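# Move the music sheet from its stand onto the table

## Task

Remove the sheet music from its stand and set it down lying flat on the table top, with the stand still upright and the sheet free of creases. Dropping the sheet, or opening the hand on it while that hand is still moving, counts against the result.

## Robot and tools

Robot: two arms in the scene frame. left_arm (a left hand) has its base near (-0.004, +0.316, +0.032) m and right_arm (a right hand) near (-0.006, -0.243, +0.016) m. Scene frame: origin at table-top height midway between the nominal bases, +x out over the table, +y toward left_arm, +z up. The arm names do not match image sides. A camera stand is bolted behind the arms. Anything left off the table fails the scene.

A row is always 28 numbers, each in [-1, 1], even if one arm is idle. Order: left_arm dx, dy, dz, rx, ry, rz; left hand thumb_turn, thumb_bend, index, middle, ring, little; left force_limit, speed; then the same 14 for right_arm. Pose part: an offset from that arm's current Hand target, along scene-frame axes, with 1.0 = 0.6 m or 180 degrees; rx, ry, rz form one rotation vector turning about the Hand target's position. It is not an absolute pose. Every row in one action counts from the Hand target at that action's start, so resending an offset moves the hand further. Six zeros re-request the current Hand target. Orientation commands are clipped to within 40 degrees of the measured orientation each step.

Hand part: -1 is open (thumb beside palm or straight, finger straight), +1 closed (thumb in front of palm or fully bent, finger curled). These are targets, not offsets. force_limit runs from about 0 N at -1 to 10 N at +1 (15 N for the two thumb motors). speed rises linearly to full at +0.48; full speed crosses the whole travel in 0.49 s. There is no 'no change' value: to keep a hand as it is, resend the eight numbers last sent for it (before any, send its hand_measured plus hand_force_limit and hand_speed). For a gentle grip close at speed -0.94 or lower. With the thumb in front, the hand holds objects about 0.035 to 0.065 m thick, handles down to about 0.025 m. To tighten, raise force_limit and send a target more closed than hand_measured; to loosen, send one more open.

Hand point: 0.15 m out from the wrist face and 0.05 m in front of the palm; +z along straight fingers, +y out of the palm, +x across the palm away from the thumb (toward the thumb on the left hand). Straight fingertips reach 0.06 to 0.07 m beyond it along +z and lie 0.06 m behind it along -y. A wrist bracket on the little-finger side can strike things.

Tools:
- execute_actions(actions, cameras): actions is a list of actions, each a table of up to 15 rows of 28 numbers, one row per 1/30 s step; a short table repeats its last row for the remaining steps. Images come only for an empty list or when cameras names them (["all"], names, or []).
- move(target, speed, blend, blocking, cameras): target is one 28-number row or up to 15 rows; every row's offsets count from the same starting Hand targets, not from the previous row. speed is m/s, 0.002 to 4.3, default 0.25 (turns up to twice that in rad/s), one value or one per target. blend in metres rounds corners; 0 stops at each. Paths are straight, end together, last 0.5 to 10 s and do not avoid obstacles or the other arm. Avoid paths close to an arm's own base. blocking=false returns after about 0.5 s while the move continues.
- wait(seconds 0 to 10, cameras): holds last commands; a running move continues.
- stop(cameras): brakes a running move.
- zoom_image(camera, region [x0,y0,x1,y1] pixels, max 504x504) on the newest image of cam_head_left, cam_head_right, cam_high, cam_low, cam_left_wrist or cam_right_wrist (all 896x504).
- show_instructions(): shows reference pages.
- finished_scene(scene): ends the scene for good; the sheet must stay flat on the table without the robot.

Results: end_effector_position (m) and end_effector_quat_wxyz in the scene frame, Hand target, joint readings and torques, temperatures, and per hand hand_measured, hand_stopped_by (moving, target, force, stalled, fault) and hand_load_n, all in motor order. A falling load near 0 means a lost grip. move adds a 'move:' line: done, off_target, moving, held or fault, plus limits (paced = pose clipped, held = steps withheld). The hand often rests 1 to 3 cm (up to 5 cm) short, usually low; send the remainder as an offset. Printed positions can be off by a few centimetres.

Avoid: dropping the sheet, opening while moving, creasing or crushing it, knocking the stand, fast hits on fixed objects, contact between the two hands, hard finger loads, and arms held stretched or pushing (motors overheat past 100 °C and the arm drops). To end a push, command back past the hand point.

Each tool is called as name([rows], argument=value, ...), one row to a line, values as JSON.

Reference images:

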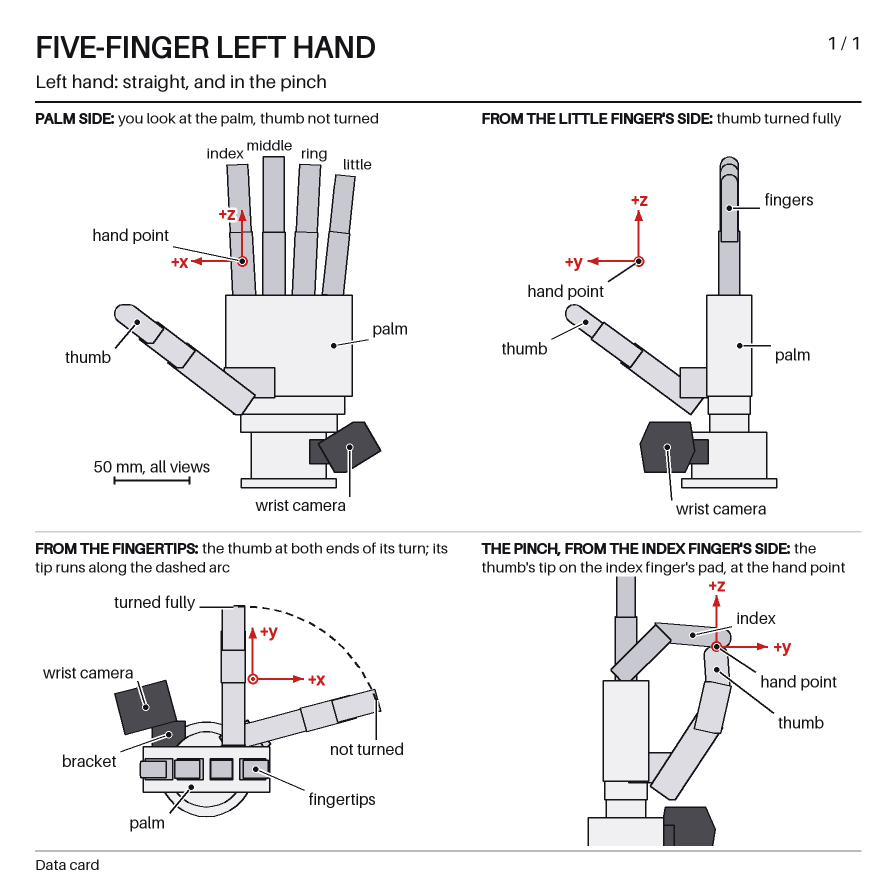

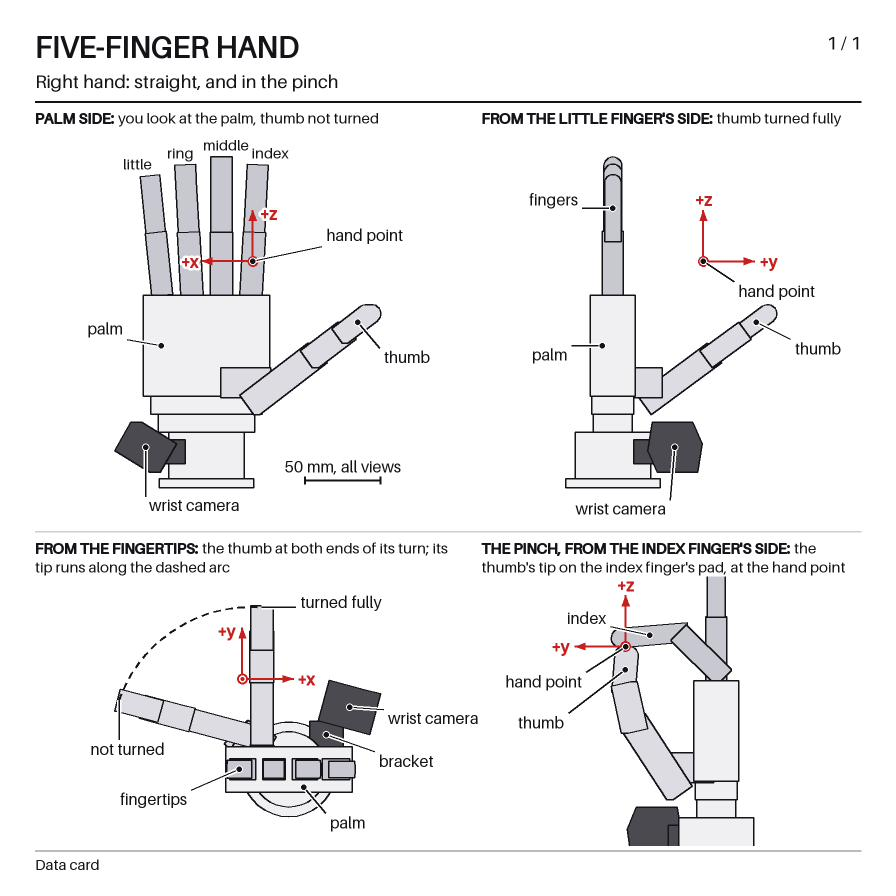

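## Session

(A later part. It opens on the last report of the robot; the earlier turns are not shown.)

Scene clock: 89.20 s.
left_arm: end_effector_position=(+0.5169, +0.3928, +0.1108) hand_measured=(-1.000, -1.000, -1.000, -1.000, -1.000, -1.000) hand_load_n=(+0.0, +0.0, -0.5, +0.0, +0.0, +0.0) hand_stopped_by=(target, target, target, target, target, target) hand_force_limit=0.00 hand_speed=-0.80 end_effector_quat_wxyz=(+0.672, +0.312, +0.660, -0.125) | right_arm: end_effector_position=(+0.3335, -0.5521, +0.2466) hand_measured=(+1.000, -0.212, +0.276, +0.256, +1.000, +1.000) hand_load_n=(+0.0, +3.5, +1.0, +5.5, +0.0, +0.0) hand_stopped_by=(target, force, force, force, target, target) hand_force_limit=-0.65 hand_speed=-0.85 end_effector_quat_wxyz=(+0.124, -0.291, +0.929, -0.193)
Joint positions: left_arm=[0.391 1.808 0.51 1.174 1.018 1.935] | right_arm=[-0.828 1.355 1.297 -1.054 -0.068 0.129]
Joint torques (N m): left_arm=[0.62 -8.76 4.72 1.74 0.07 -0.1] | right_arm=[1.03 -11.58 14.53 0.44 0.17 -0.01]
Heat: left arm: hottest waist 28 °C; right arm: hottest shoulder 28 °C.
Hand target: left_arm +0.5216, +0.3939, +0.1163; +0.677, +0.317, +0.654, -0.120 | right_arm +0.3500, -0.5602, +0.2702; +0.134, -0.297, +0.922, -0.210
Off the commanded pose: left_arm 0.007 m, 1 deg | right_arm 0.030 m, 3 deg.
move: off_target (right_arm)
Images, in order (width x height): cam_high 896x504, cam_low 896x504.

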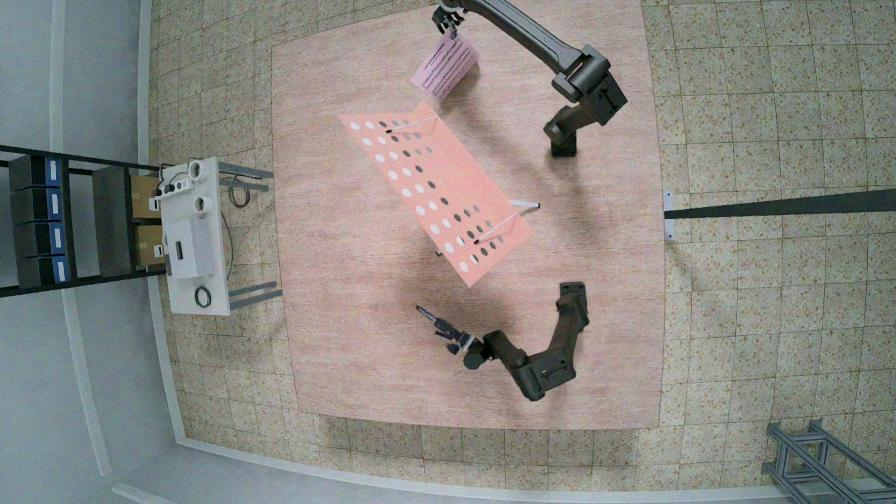

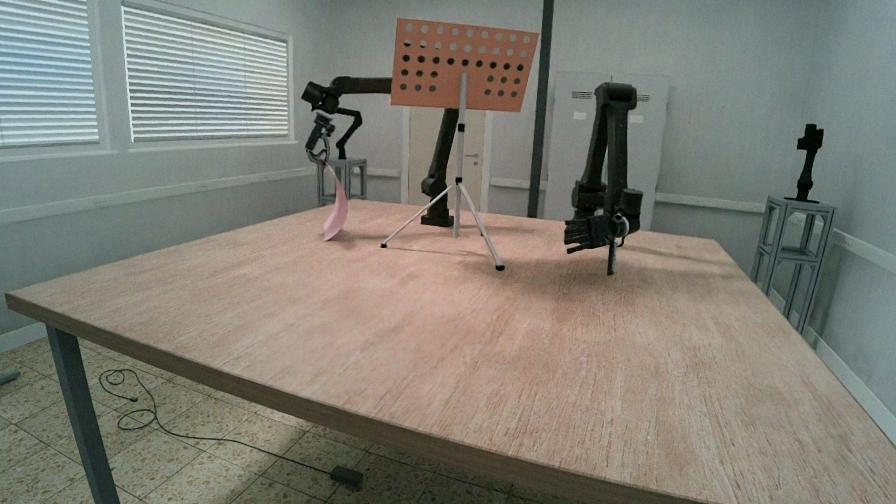

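move(target=[0,0,0,0,0,0,-1,-1,-1,-1,-1,-1,0,-0.8,-0.01,0.01,0.09,0,0,0,1,0.0,0.35,0.35,1,1,-0.65,-0.85], speed=0.08, cameras=["cam_low","cam_high"])

zoom_image(camera="cam_low", region=[260, 60, 440, 240])

zoom_image(camera="cam_high", region=[370, 0, 530, 120])

Scene clock: 91.53 s.
left_arm: end_effector_position=(+0.5169, +0.3928, +0.1108) hand_measured=(-1.000, -1.000, -1.000, -1.000, -1.000, -1.000) hand_load_n=(+0.0, +0.0, +0.0, +0.0, +0.0, +0.0) hand_stopped_by=(target, target, target, target, target, target) hand_force_limit=0.00 hand_speed=-0.80 end_effector_quat_wxyz=(+0.672, +0.312, +0.660, -0.125) | right_arm: end_effector_position=(+0.3308, -0.5491, +0.2949) hand_measured=(+1.000, -0.212, +0.276, +0.256, +1.000, +1.000) hand_load_n=(+0.0, +4.0, +1.0, +5.5, +0.0, +0.0) hand_stopped_by=(target, force, force, force, target, target) hand_force_limit=-0.65 hand_speed=-0.85 end_effector_quat_wxyz=(+0.121, -0.291, +0.930, -0.187)
Joint positions: left_arm=[0.391 1.808 0.51 1.174 1.018 1.935] | right_arm=[-0.828 1.355 1.426 -1.197 -0.068 0.129]
Joint torques (N m): left_arm=[0.44 -8.59 4.7 1.77 0.08 -0.09] | right_arm=[1.03 -12.75 14.5 0.2 0.12 -0.03]
Heat: left arm: hottest waist 28 °C; right arm: hottest elbow 29 °C.
Hand target: left_arm +0.5216, +0.3939, +0.1163; +0.677, +0.317, +0.654, -0.120 | right_arm +0.3440, -0.5542, +0.3242; +0.134, -0.297, +0.922, -0.210
Off the commanded pose: left_arm 0.007 m, 1 deg | right_arm 0.032 m, 3 deg.
move: off_target (right_arm)
Images, in order (width x height): cam_high 896x504, cam_low 896x504.

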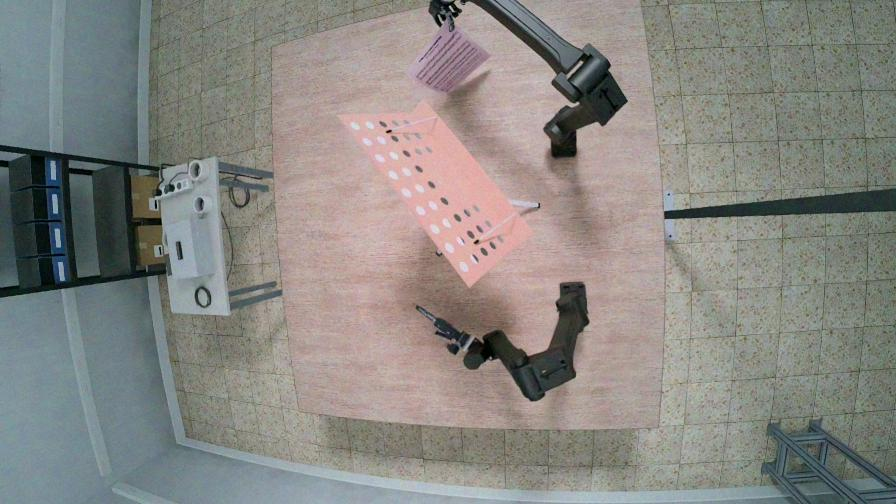

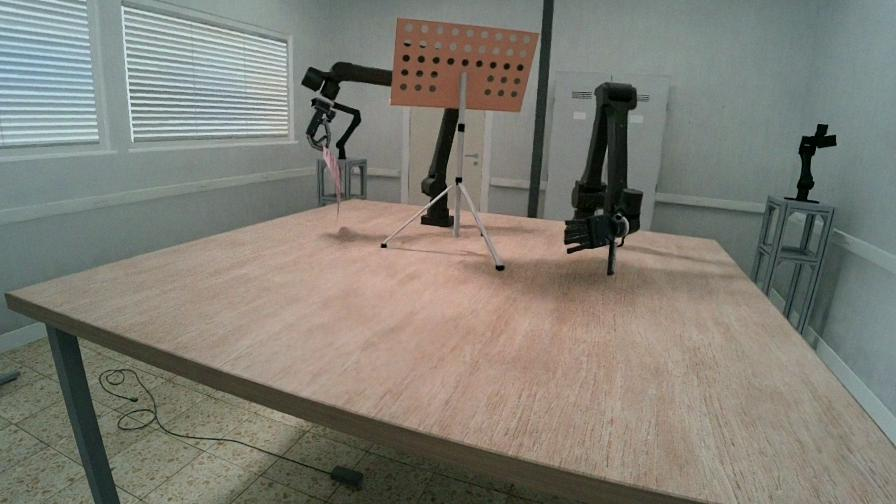

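Scaled by 2.800 from the camera's 896x504 image, which has a finer 1280x720 frame.

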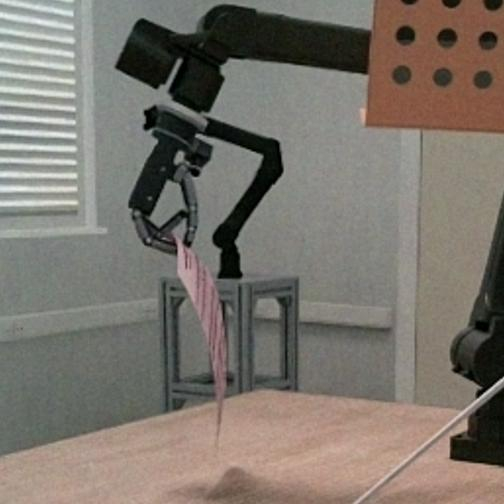

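Scaled by 3.150 from the camera's 896x504 image, which has a finer 1280x720 frame.

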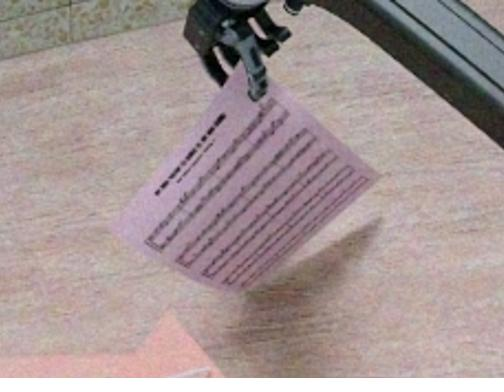

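move([
  [0,0,0,0,0,0,-1,-1,-1,-1,-1,-1,0,-0.8,-0.0638,0.0536,0.008,0,0,0,1,0.0,0.35,0.35,1,1,-0.65,-0.85],
  [0,0,0,0,0,0,-1,-1,-1,-1,-1,-1,0,-0.8,0,0,-0.05,0,0,0,1,0.0,0.35,0.35,1,1,-0.65,-0.85],
  [0,0,0,0,0,0,-1,-1,-1,-1,-1,-1,0,-0.8,0.0638,-0.0536,-0.1167,0,0,0,1,0.0,0.35,0.35,1,1,-0.65,-0.85],
], speed=0.1, blend=[0.0,0.02,0], cameras=["cam_low","cam_high"])

zoom_image(camera="cam_low", region=[260, 60, 440, 240])

zoom_image(camera="cam_high", region=[370, 0, 530, 120])

Scene clock: 95.90 s.
left_arm: end_effector_position=(+0.5169, +0.3928, +0.1108) hand_measured=(-1.000, -1.000, -1.000, -1.000, -1.000, -1.000) hand_load_n=(+0.5, +0.0, +0.0, +0.0, +0.0, +0.0) hand_stopped_by=(target, target, target, target, target, target) hand_force_limit=0.00 hand_speed=-0.80 end_effector_quat_wxyz=(+0.672, +0.312, +0.660, -0.125) | right_arm: end_effector_position=(+0.3663, -0.5809, +0.2468) hand_measured=(+1.000, -0.212, +0.276, +0.256, +1.000, +1.000) hand_load_n=(+0.0, +3.5, +1.0, +5.5, +0.0, +0.5) hand_stopped_by=(target, force, force, force, target, target) hand_force_limit=-0.65 hand_speed=-0.85 end_effector_quat_wxyz=(+0.124, -0.297, +0.926, -0.197)
Joint positions: left_arm=[0.391 1.808 0.51 1.174 1.018 1.935] | right_arm=[-0.814 1.464 1.407 -1.048 -0.062 0.129]
Joint torques (N m): left_arm=[0.44 -8.64 4.74 1.78 0.07 -0.07] | right_arm=[1.49 -13.86 11.19 1.57 0.18 0.11]
Heat: left arm: hottest waist 28 °C; right arm: hottest elbow 29 °C.
Hand target: left_arm +0.5216, +0.3939, +0.1163; +0.677, +0.317, +0.654, -0.120 | right_arm +0.3823, -0.5863, +0.2541; +0.134, -0.297, +0.922, -0.210
Off the commanded pose: left_arm 0.007 m, 1 deg | right_arm 0.018 m, 2 deg.
move: off_target (right_arm)
Images, in order (width x height): cam_high 896x504, cam_low 896x504.

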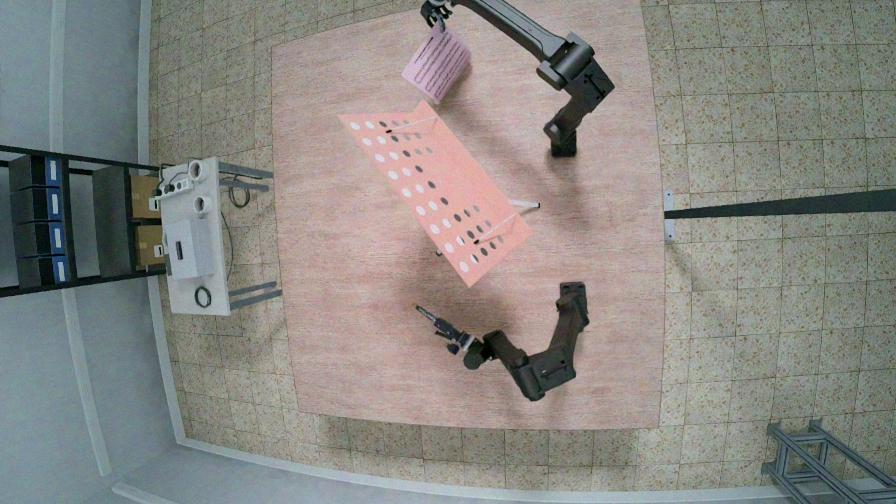

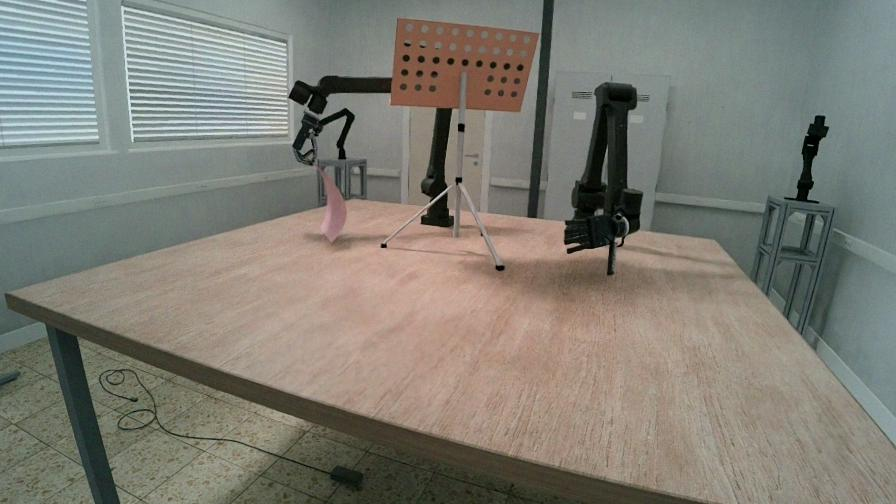

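Scaled by 2.800 from the camera's 896x504 image, which has a finer 1280x720 frame.

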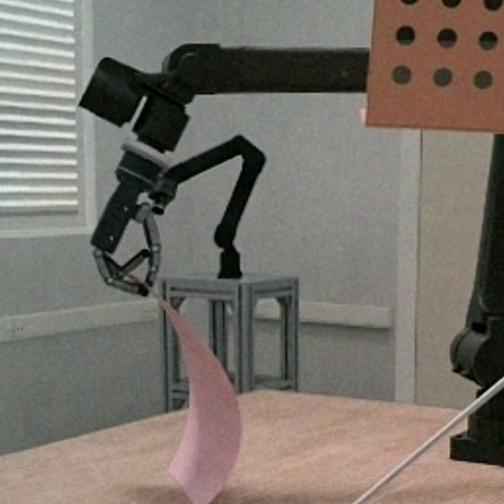

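Scaled by 3.150 from the camera's 896x504 image, which has a finer 1280x720 frame.

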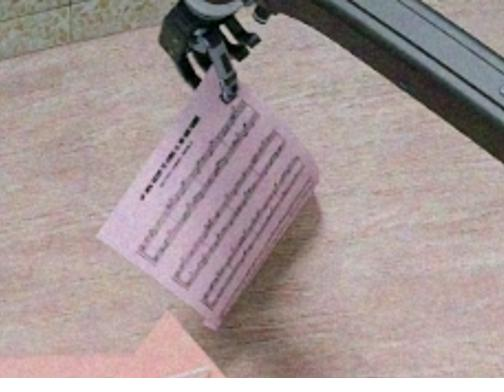

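move([
  [0,0,0,0,0,0,-1,-1,-1,-1,-1,-1,0,-0.8,-0.038,0.032,0.1,0,0,0,1,0.0,0.35,0.35,1,1,-0.65,-0.85],
  [0,0,0,0,0,0,-1,-1,-1,-1,-1,-1,0,-0.8,-0.2517,0.2117,0.1,0,0,0,1,0.0,0.35,0.35,1,1,-0.65,-0.85],
], speed=0.12, blend=[0.02,0], cameras=["cam_low","cam_high"])

zoom_image(camera="cam_low", region=[260, 60, 440, 240])

zoom_image(camera="cam_high", region=[370, 0, 530, 120])

Scene clock: 100.50 s.
left_arm: end_effector_position=(+0.5169, +0.3928, +0.1108) hand_measured=(-1.000, -1.000, -1.000, -1.000, -1.000, -1.000) hand_load_n=(+0.0, +0.0, +0.0, +0.0, -0.5, +0.0) hand_stopped_by=(target, target, target, target, target, target) hand_force_limit=0.00 hand_speed=-0.80 end_effector_quat_wxyz=(+0.672, +0.312, +0.660, -0.125) | right_arm: end_effector_position=(+0.2376, -0.4623, +0.3166) hand_measured=(+1.000, -0.212, +0.276, +0.256, +1.000, +1.000) hand_load_n=(+0.5, +3.5, +0.5, +5.5, +0.0, +0.0) hand_stopped_by=(target, force, force, force, target, target) hand_force_limit=-0.65 hand_speed=-0.85 end_effector_quat_wxyz=(+0.134, -0.300, +0.920, -0.214)
Joint positions: left_arm=[0.391 1.808 0.51 1.174 1.018 1.935] | right_arm=[-0.874 0.993 1.189 -1.264 -0.097 0.069]
Joint torques (N m): left_arm=[0.5 -8.76 4.66 1.74 0.08 -0.09] | right_arm=[-0.38 -7.06 8.06 0.47 -0.09 -0.07]
Heat: left arm: hottest waist 28 °C; right arm: hottest elbow 30 °C.
Hand target: left_arm +0.5216, +0.3939, +0.1163; +0.677, +0.317, +0.654, -0.120 | right_arm +0.2312, -0.4593, +0.3141; +0.134, -0.297, +0.922, -0.210
Off the commanded pose: left_arm 0.007 m, 1 deg | right_arm 0.007 m, 1 deg.
move: done
Images, in order (width x height): cam_high 896x504, cam_low 896x504.

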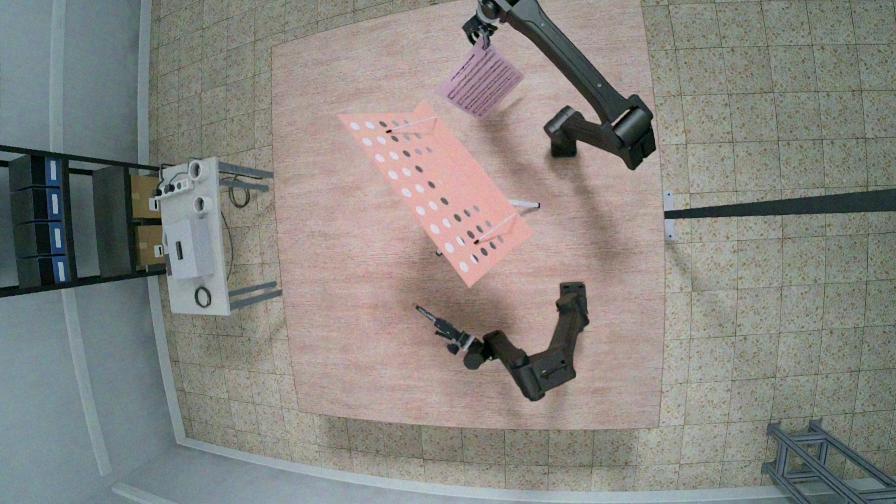

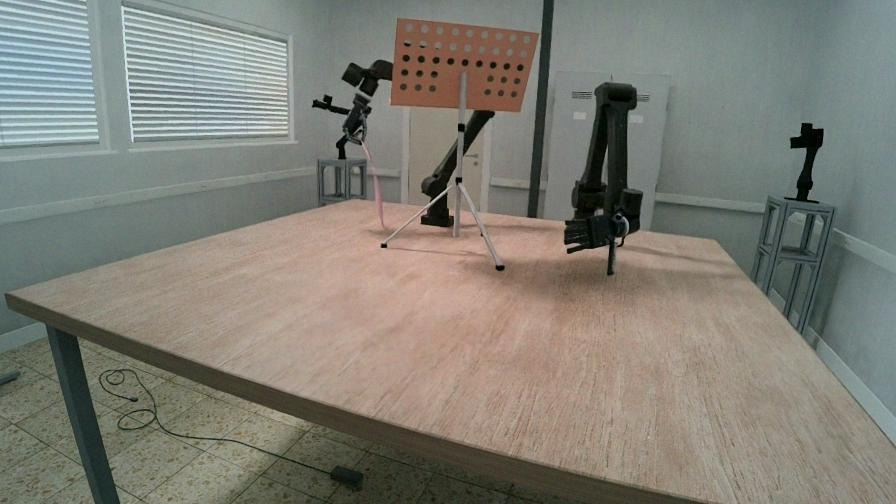

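Scaled by 2.800 from the camera's 896x504 image, which has a finer 1280x720 frame.

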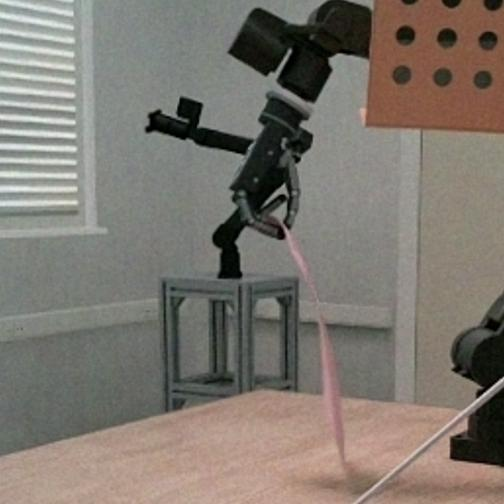

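Scaled by 3.150 from the camera's 896x504 image, which has a finer 1280x720 frame.

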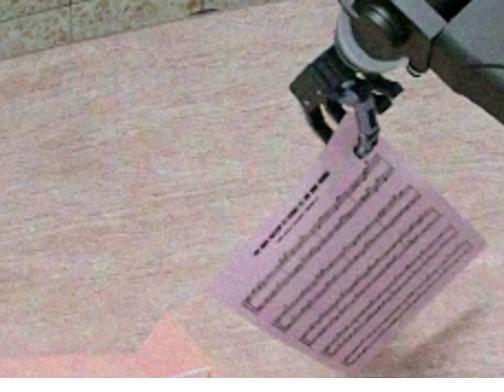

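move([
  [0,0,0,0,0,0,-1,-1,-1,-1,-1,-1,0,-0.8,0.0,0.0,-0.02,0.0357,0.0426,0,1,0.0,0.35,0.35,1,1,-0.65,-0.85],
  [0,0,0,0,0,0,-1,-1,-1,-1,-1,-1,0,-0.8,0.0638,-0.0536,-0.058,0.0357,0.0426,0,1,0.0,0.35,0.35,1,1,-0.65,-0.85],
], speed=0.12, blend=[0.01,0], cameras=["cam_low","cam_high"])

zoom_image(camera="cam_low", region=[260, 60, 440, 240])

zoom_image(camera="cam_high", region=[370, 0, 530, 120])

Scene clock: 103.47 s.
left_arm: end_effector_position=(+0.5169, +0.3928, +0.1108) hand_measured=(-1.000, -1.000, -1.000, -1.000, -1.000, -1.000) hand_load_n=(+0.0, +0.0, +0.0, +0.0, +0.0, +0.0) hand_stopped_by=(target, target, target, target, target, target) hand_force_limit=0.00 hand_speed=-0.80 end_effector_quat_wxyz=(+0.672, +0.312, +0.660, -0.125) | right_arm: end_effector_position=(+0.2492, -0.4763, +0.2565) hand_measured=(+1.000, -0.212, +0.276, +0.256, +1.000, +1.000) hand_load_n=(+0.0, +3.5, +0.5, +5.0, +0.0, +0.0) hand_stopped_by=(target, force, force, force, target, target) hand_force_limit=-0.65 hand_speed=-0.85 end_effector_quat_wxyz=(+0.073, -0.302, +0.945, -0.105)
Joint positions: left_arm=[0.391 1.808 0.51 1.174 1.018 1.935] | right_arm=[-0.853 1.205 1.214 -1.329 -0.056 0.085]
Joint torques (N m): left_arm=[0.56 -8.76 4.68 1.76 0.09 -0.08] | right_arm=[1.03 -8.76 13.93 1.1 0.15 0.11]
Heat: left arm: hottest waist 28 °C; right arm: hottest elbow 30 °C.
Hand target: left_arm +0.5216, +0.3939, +0.1163; +0.677, +0.317, +0.654, -0.120 | right_arm +0.2695, -0.4915, +0.2793; +0.088, -0.302, +0.939, -0.138
Off the commanded pose: left_arm 0.007 m, 1 deg | right_arm 0.034 m, 4 deg.
move: off_target (right_arm)
Images, in order (width x height): cam_high 896x504, cam_low 896x504.

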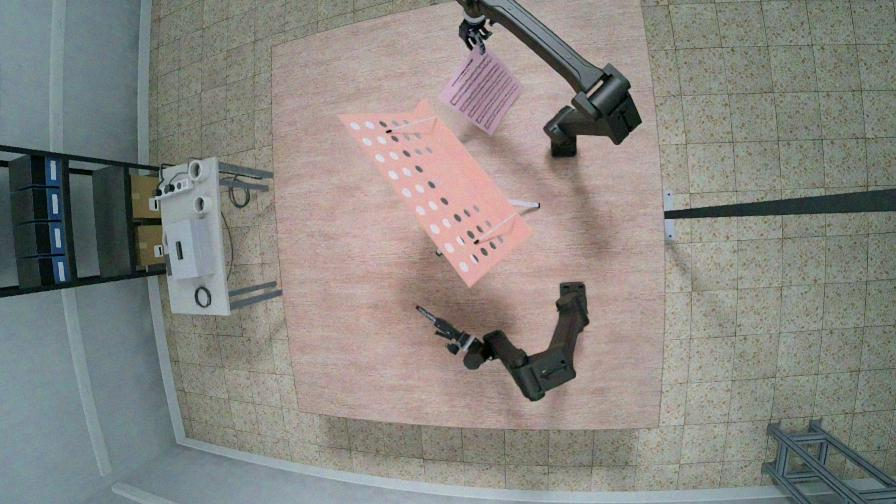

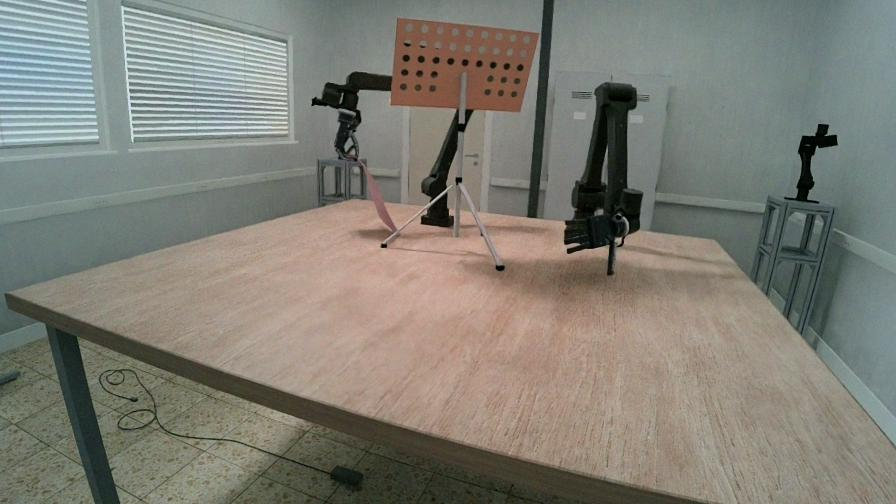

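Scaled by 2.800 from the camera's 896x504 image, which has a finer 1280x720 frame.

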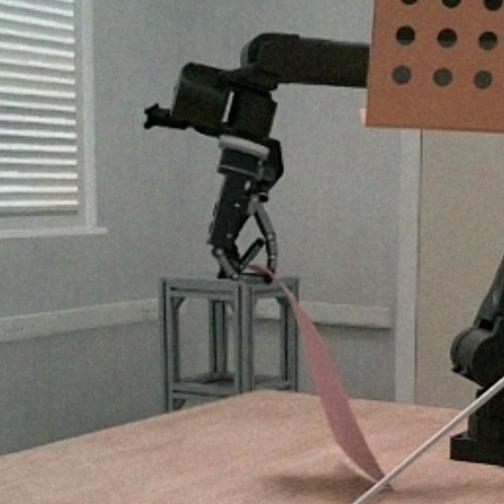

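Scaled by 3.150 from the camera's 896x504 image, which has a finer 1280x720 frame.

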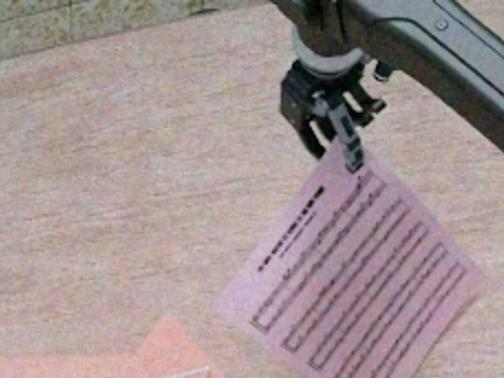

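move(target=[0,0,0,0,0,0,-1,-1,-1,-1,-1,-1,0,-0.8,0.088,-0.078,-0.13,0.0143,0.017,0,1,0.0,0.35,0.35,1,1,-0.65,-0.85], speed=0.1, cameras=["cam_low","cam_high"])

zoom_image(camera="cam_low", region=[260, 60, 440, 240])

zoom_image(camera="cam_high", region=[370, 0, 530, 140])

Scene clock: 107.43 s.
left_arm: end_effector_position=(+0.5169, +0.3928, +0.1108) hand_measured=(-1.000, -1.000, -1.000, -1.000, -1.000, -1.000) hand_load_n=(+0.0, +0.0, +0.0, +0.0, +0.0, +0.0) hand_stopped_by=(target, target, target, target, target, target) hand_force_limit=0.00 hand_speed=-0.80 end_effector_quat_wxyz=(+0.672, +0.312, +0.660, -0.125) | right_arm: end_effector_position=(+0.2984, -0.5220, +0.1835) hand_measured=(+1.000, -0.212, +0.276, +0.256, +1.000, +1.000) hand_load_n=(+0.5, +4.0, +1.0, +6.0, +0.0, +0.0) hand_stopped_by=(target, force, force, force, target, target) hand_force_limit=-0.65 hand_speed=-0.85 end_effector_quat_wxyz=(+0.055, -0.303, +0.948, -0.079)
Joint positions: left_arm=[0.391 1.808 0.51 1.174 1.018 1.935] | right_arm=[-0.827 1.442 1.245 -1.183 -0.037 0.108]
Joint torques (N m): left_arm=[0.56 -8.64 4.67 1.74 0.08 -0.1] | right_arm=[0.67 -12.57 13.42 0.98 0.2 0.12]
Heat: left arm: hottest waist 28 °C; right arm: hottest elbow 31 °C.
Hand target: left_arm +0.5216, +0.3939, +0.1163; +0.677, +0.317, +0.654, -0.120 | right_arm +0.3223, -0.5383, +0.2013; +0.070, -0.304, +0.944, -0.109
Off the commanded pose: left_arm 0.007 m, 1 deg | right_arm 0.034 m, 4 deg.
move: off_target (right_arm)
Images, in order (width x height): cam_high 896x504, cam_low 896x504.

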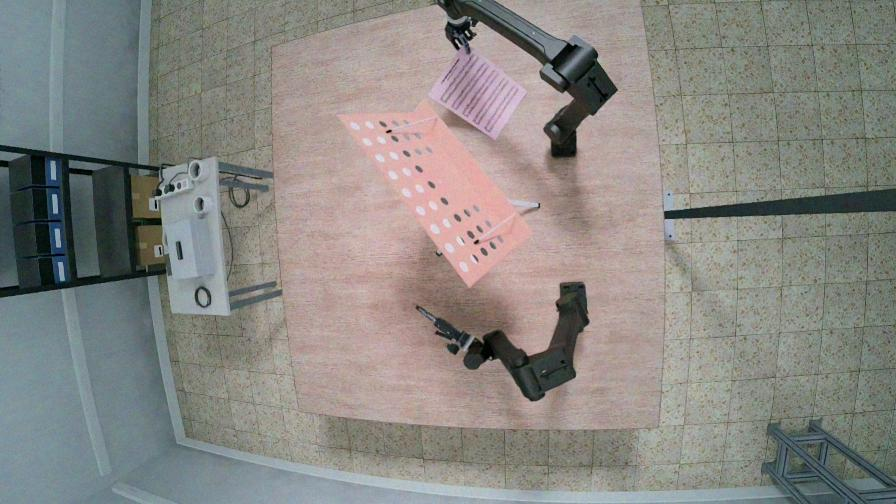

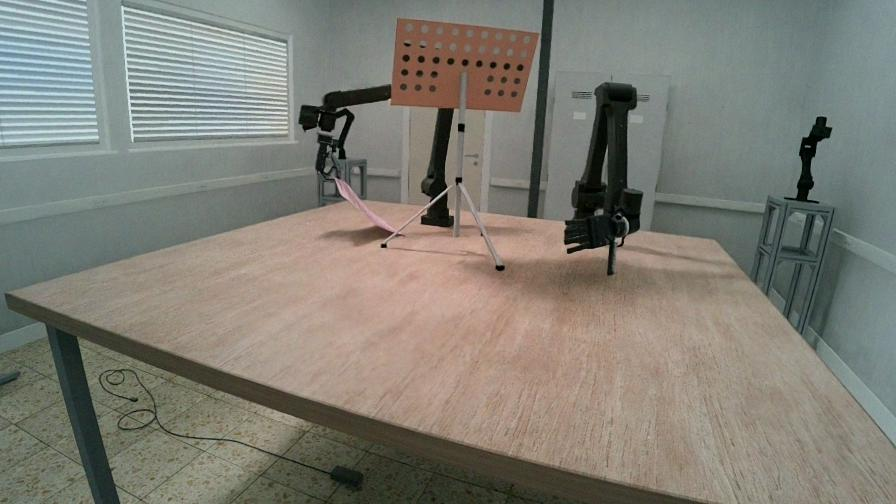

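Scaled by 2.800 from the camera's 896x504 image, which has a finer 1280x720 frame.

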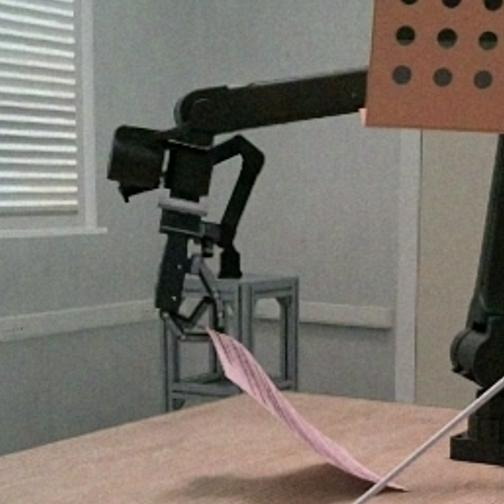

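Scaled by 3.150 from the camera's 896x504 image, which has a finer 1280x720 frame.

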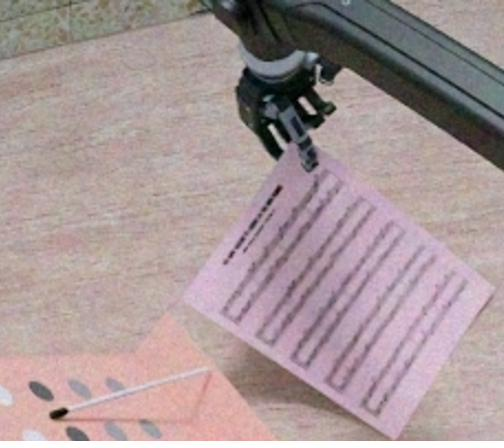

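move(target=[0,0,0,0,0,0,-1,-1,-1,-1,-1,-1,0,-0.8,0.042,-0.035,-0.105,0.0179,0.0213,0,1,0.0,0.35,0.35,1,1,-0.65,-0.85], speed=0.08, cameras=["cam_low","cam_high"])

zoom_image(camera="cam_low", region=[260, 60, 440, 240])

zoom_image(camera="cam_high", region=[370, 0, 530, 140])

Scene clock: 110.50 s.
left_arm: end_effector_position=(+0.5169, +0.3928, +0.1108) hand_measured=(-1.000, -1.000, -1.000, -1.000, -1.000, -1.000) hand_load_n=(+0.0, +0.0, +0.0, +0.0, +0.0, +0.0) hand_stopped_by=(target, target, target, target, target, target) hand_force_limit=0.00 hand_speed=-0.80 end_effector_quat_wxyz=(+0.672, +0.312, +0.660, -0.125) | right_arm: end_effector_position=(+0.3227, -0.5430, +0.1260) hand_measured=(+1.000, -0.212, +0.276, +0.256, +1.000, +1.000) hand_load_n=(+0.0, +4.0, +1.0, +5.5, +0.0, +0.0) hand_stopped_by=(target, force, force, force, target, target) hand_force_limit=-0.65 hand_speed=-0.85 end_effector_quat_wxyz=(+0.035, -0.304, +0.951, -0.046)
Joint positions: left_arm=[0.391 1.808 0.51 1.174 1.018 1.935] | right_arm=[-0.813 1.617 1.286 -1.128 -0.025 0.118]
Joint torques (N m): left_arm=[0.5 -8.64 4.68 1.78 0.08 -0.09] | right_arm=[1.38 -14.45 12.94 0.83 0.2 0.09]
Heat: left arm: hottest waist 28 °C; right arm: hottest elbow 31 °C.
Hand target: left_arm +0.5216, +0.3939, +0.1163; +0.677, +0.317, +0.654, -0.120 | right_arm +0.3475, -0.5593, +0.1383; +0.047, -0.305, +0.948, -0.072
Off the commanded pose: left_arm 0.007 m, 1 deg | right_arm 0.032 m, 3 deg.
move: off_target (right_arm)
Images, in order (width x height): cam_high 896x504, cam_low 896x504.

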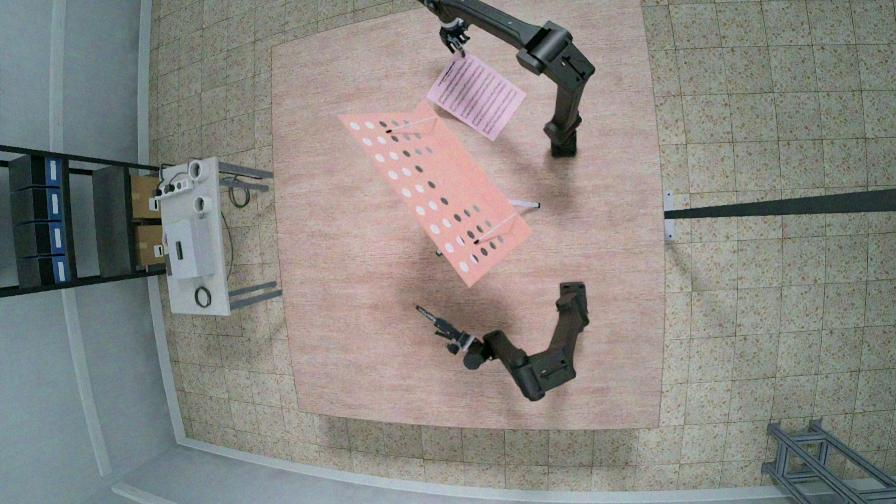

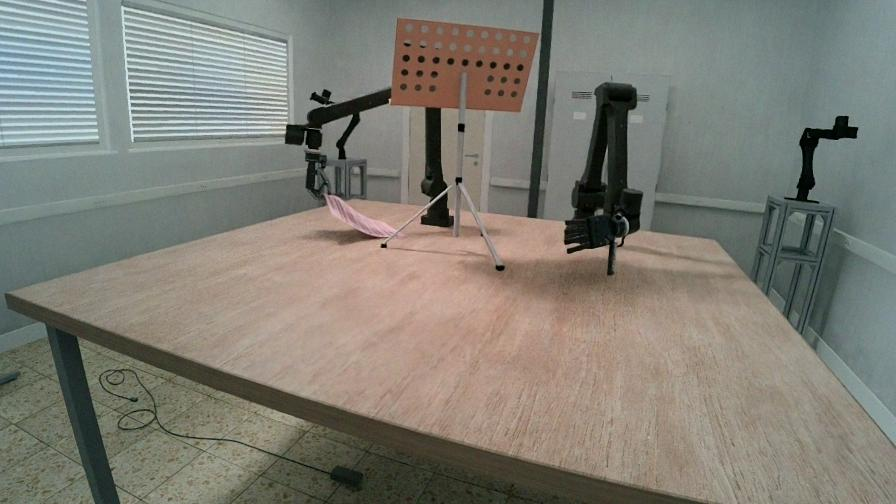

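Scaled by 2.800 from the camera's 896x504 image, which has a finer 1280x720 frame.

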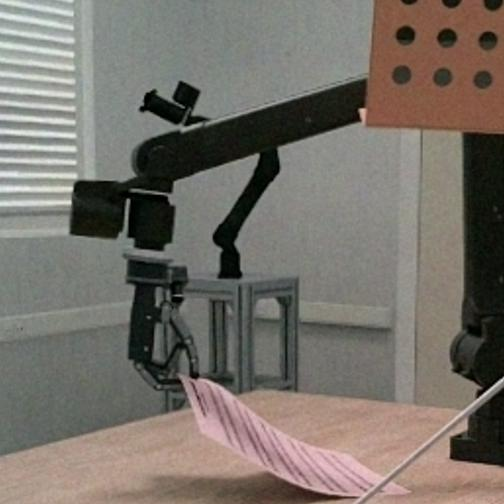

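Scaled by 3.150 from the camera's 896x504 image, which has a finer 1280x720 frame.

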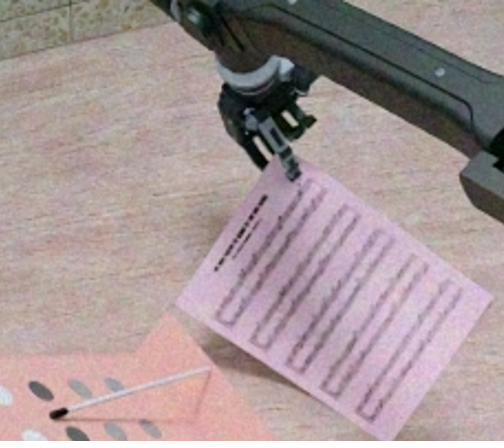

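move(target=[0,0,0,0,0,0,-1,-1,-1,-1,-1,-1,0,-0.8,0.03,-0.026,-0.092,0.0143,0.017,0,1,0.0,0.35,0.35,1,1,-0.65,-0.85], speed=0.07, cameras=["cam_low","cam_high"])

zoom_image(camera="cam_low", region=[260, 60, 440, 240])

zoom_image(camera="cam_high", region=[370, 0, 530, 140])

Scene clock: 112.73 s.
left_arm: end_effector_position=(+0.5169, +0.3928, +0.1108) hand_measured=(-1.000, -1.000, -1.000, -1.000, -1.000, -1.000) hand_load_n=(+0.0, +0.0, +0.0, +0.0, +0.0, +0.0) hand_stopped_by=(target, target, target, target, target, target) hand_force_limit=0.00 hand_speed=-0.80 end_effector_quat_wxyz=(+0.672, +0.312, +0.660, -0.125) | right_arm: end_effector_position=(+0.3416, -0.5581, +0.0756) hand_measured=(+1.000, -0.212, +0.276, +0.256, +1.000, +1.000) hand_load_n=(+0.0, +3.5, +0.5, +5.5, +0.0, +0.0) hand_stopped_by=(target, force, force, force, target, target) hand_force_limit=-0.65 hand_speed=-0.85 end_effector_quat_wxyz=(+0.020, -0.305, +0.952, -0.018)
Joint positions: left_arm=[0.391 1.808 0.51 1.174 1.018 1.935] | right_arm=[-0.804 1.768 1.337 -1.091 -0.02 0.126]
Joint torques (N m): left_arm=[0.38 -8.59 4.71 1.76 0.08 -0.1] | right_arm=[0.97 -16.91 12.33 0.65 0.24 0.11]
Heat: left arm: hottest waist 28 °C; right arm: hottest elbow 31 °C.
Hand target: left_arm +0.5216, +0.3939, +0.1163; +0.677, +0.317, +0.654, -0.120 | right_arm +0.3655, -0.5749, +0.0831; +0.028, -0.306, +0.951, -0.043
Off the commanded pose: left_arm 0.007 m, 1 deg | right_arm 0.030 m, 3 deg.
move: off_target (right_arm)
Images, in order (width x height): cam_high 896x504, cam_low 896x504.

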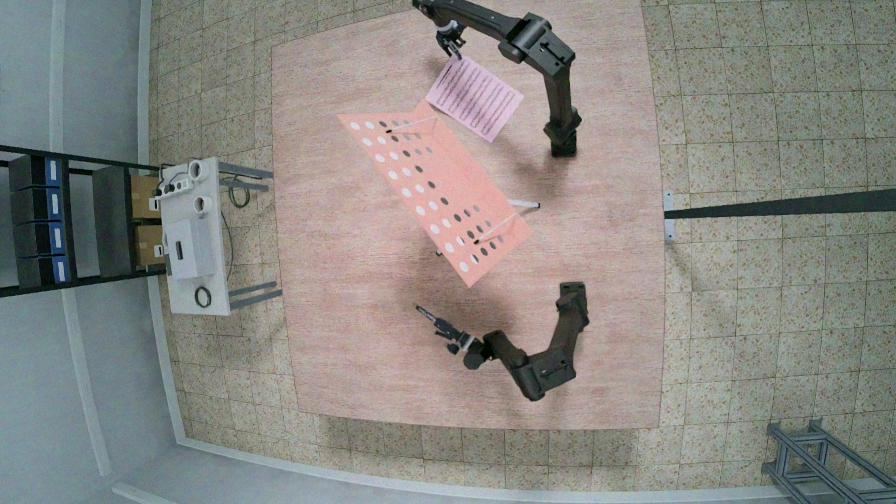

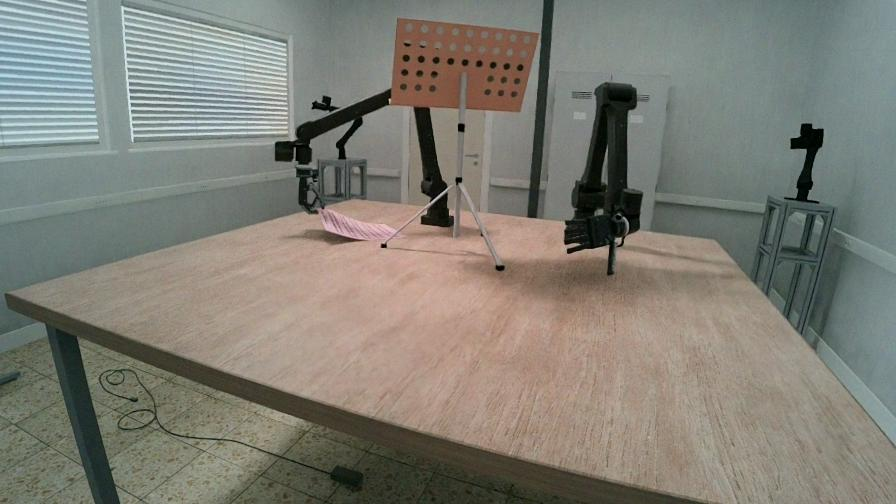

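Scaled by 2.800 from the camera's 896x504 image, which has a finer 1280x720 frame.

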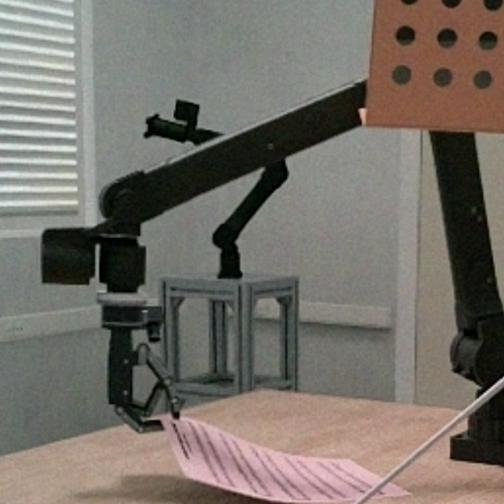

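Scaled by 3.150 from the camera's 896x504 image, which has a finer 1280x720 frame.

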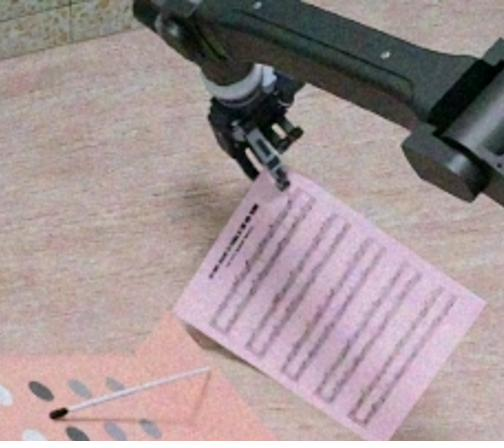

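move(target=[0,0,0,0,0,0,-1,-1,-1,-1,-1,-1,0,-0.8,0.014,-0.012,-0.05,0.007,0.0085,0,1,0.0,0.35,0.35,1,1,-0.65,-0.85], speed=0.06, cameras=["cam_low"])

zoom_image(camera="cam_low", region=[280, 140, 420, 260])

Scene clock: 114.77 s.
left_arm: end_effector_position=(+0.5169, +0.3928, +0.1108) hand_measured=(-1.000, -1.000, -1.000, -1.000, -1.000, -1.000) hand_load_n=(+0.0, +0.0, -0.5, +0.0, +0.0, +0.0) hand_stopped_by=(target, target, target, target, target, target) hand_force_limit=0.00 hand_speed=-0.80 end_effector_quat_wxyz=(+0.672, +0.312, +0.660, -0.125) | right_arm: end_effector_position=(+0.3500, -0.5657, +0.0476) hand_measured=(+1.000, -0.212, +0.276, +0.256, +1.000, +1.000) hand_load_n=(+0.0, +3.5, +1.0, +5.5, +0.0, +0.0) hand_stopped_by=(target, force, force, force, target, target) hand_force_limit=-0.65 hand_speed=-0.85 end_effector_quat_wxyz=(+0.011, -0.305, +0.952, -0.003)
Joint positions: left_arm=[0.391 1.808 0.51 1.174 1.018 1.935] | right_arm=[-0.801 1.849 1.369 -1.076 -0.017 0.129]
Joint torques (N m): left_arm=[0.62 -8.64 4.74 1.76 0.08 -0.1] | right_arm=[1.26 -17.61 11.86 0.47 0.18 0.11]
Heat: left arm: hottest waist 28 °C; right arm: hottest elbow 31 °C.
Hand target: left_arm +0.5216, +0.3939, +0.1163; +0.677, +0.317, +0.654, -0.120 | right_arm +0.3739, -0.5821, +0.0531; +0.019, -0.306, +0.951, -0.028
Off the commanded pose: left_arm 0.007 m, 1 deg | right_arm 0.030 m, 3 deg.
move: off_target (right_arm)
Images, in order (width x height): cam_low 896x504.

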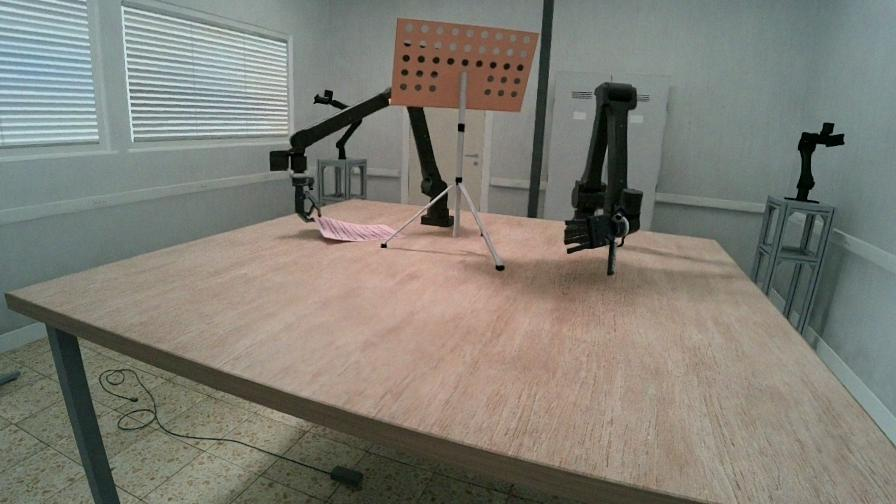

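Scaled by 3.600 from the camera's 896x504 image, which has a finer 1280x720 frame.

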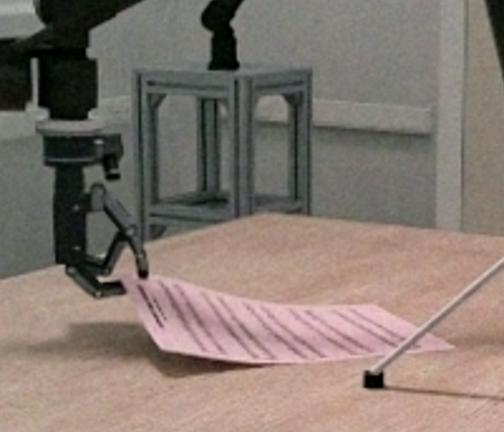

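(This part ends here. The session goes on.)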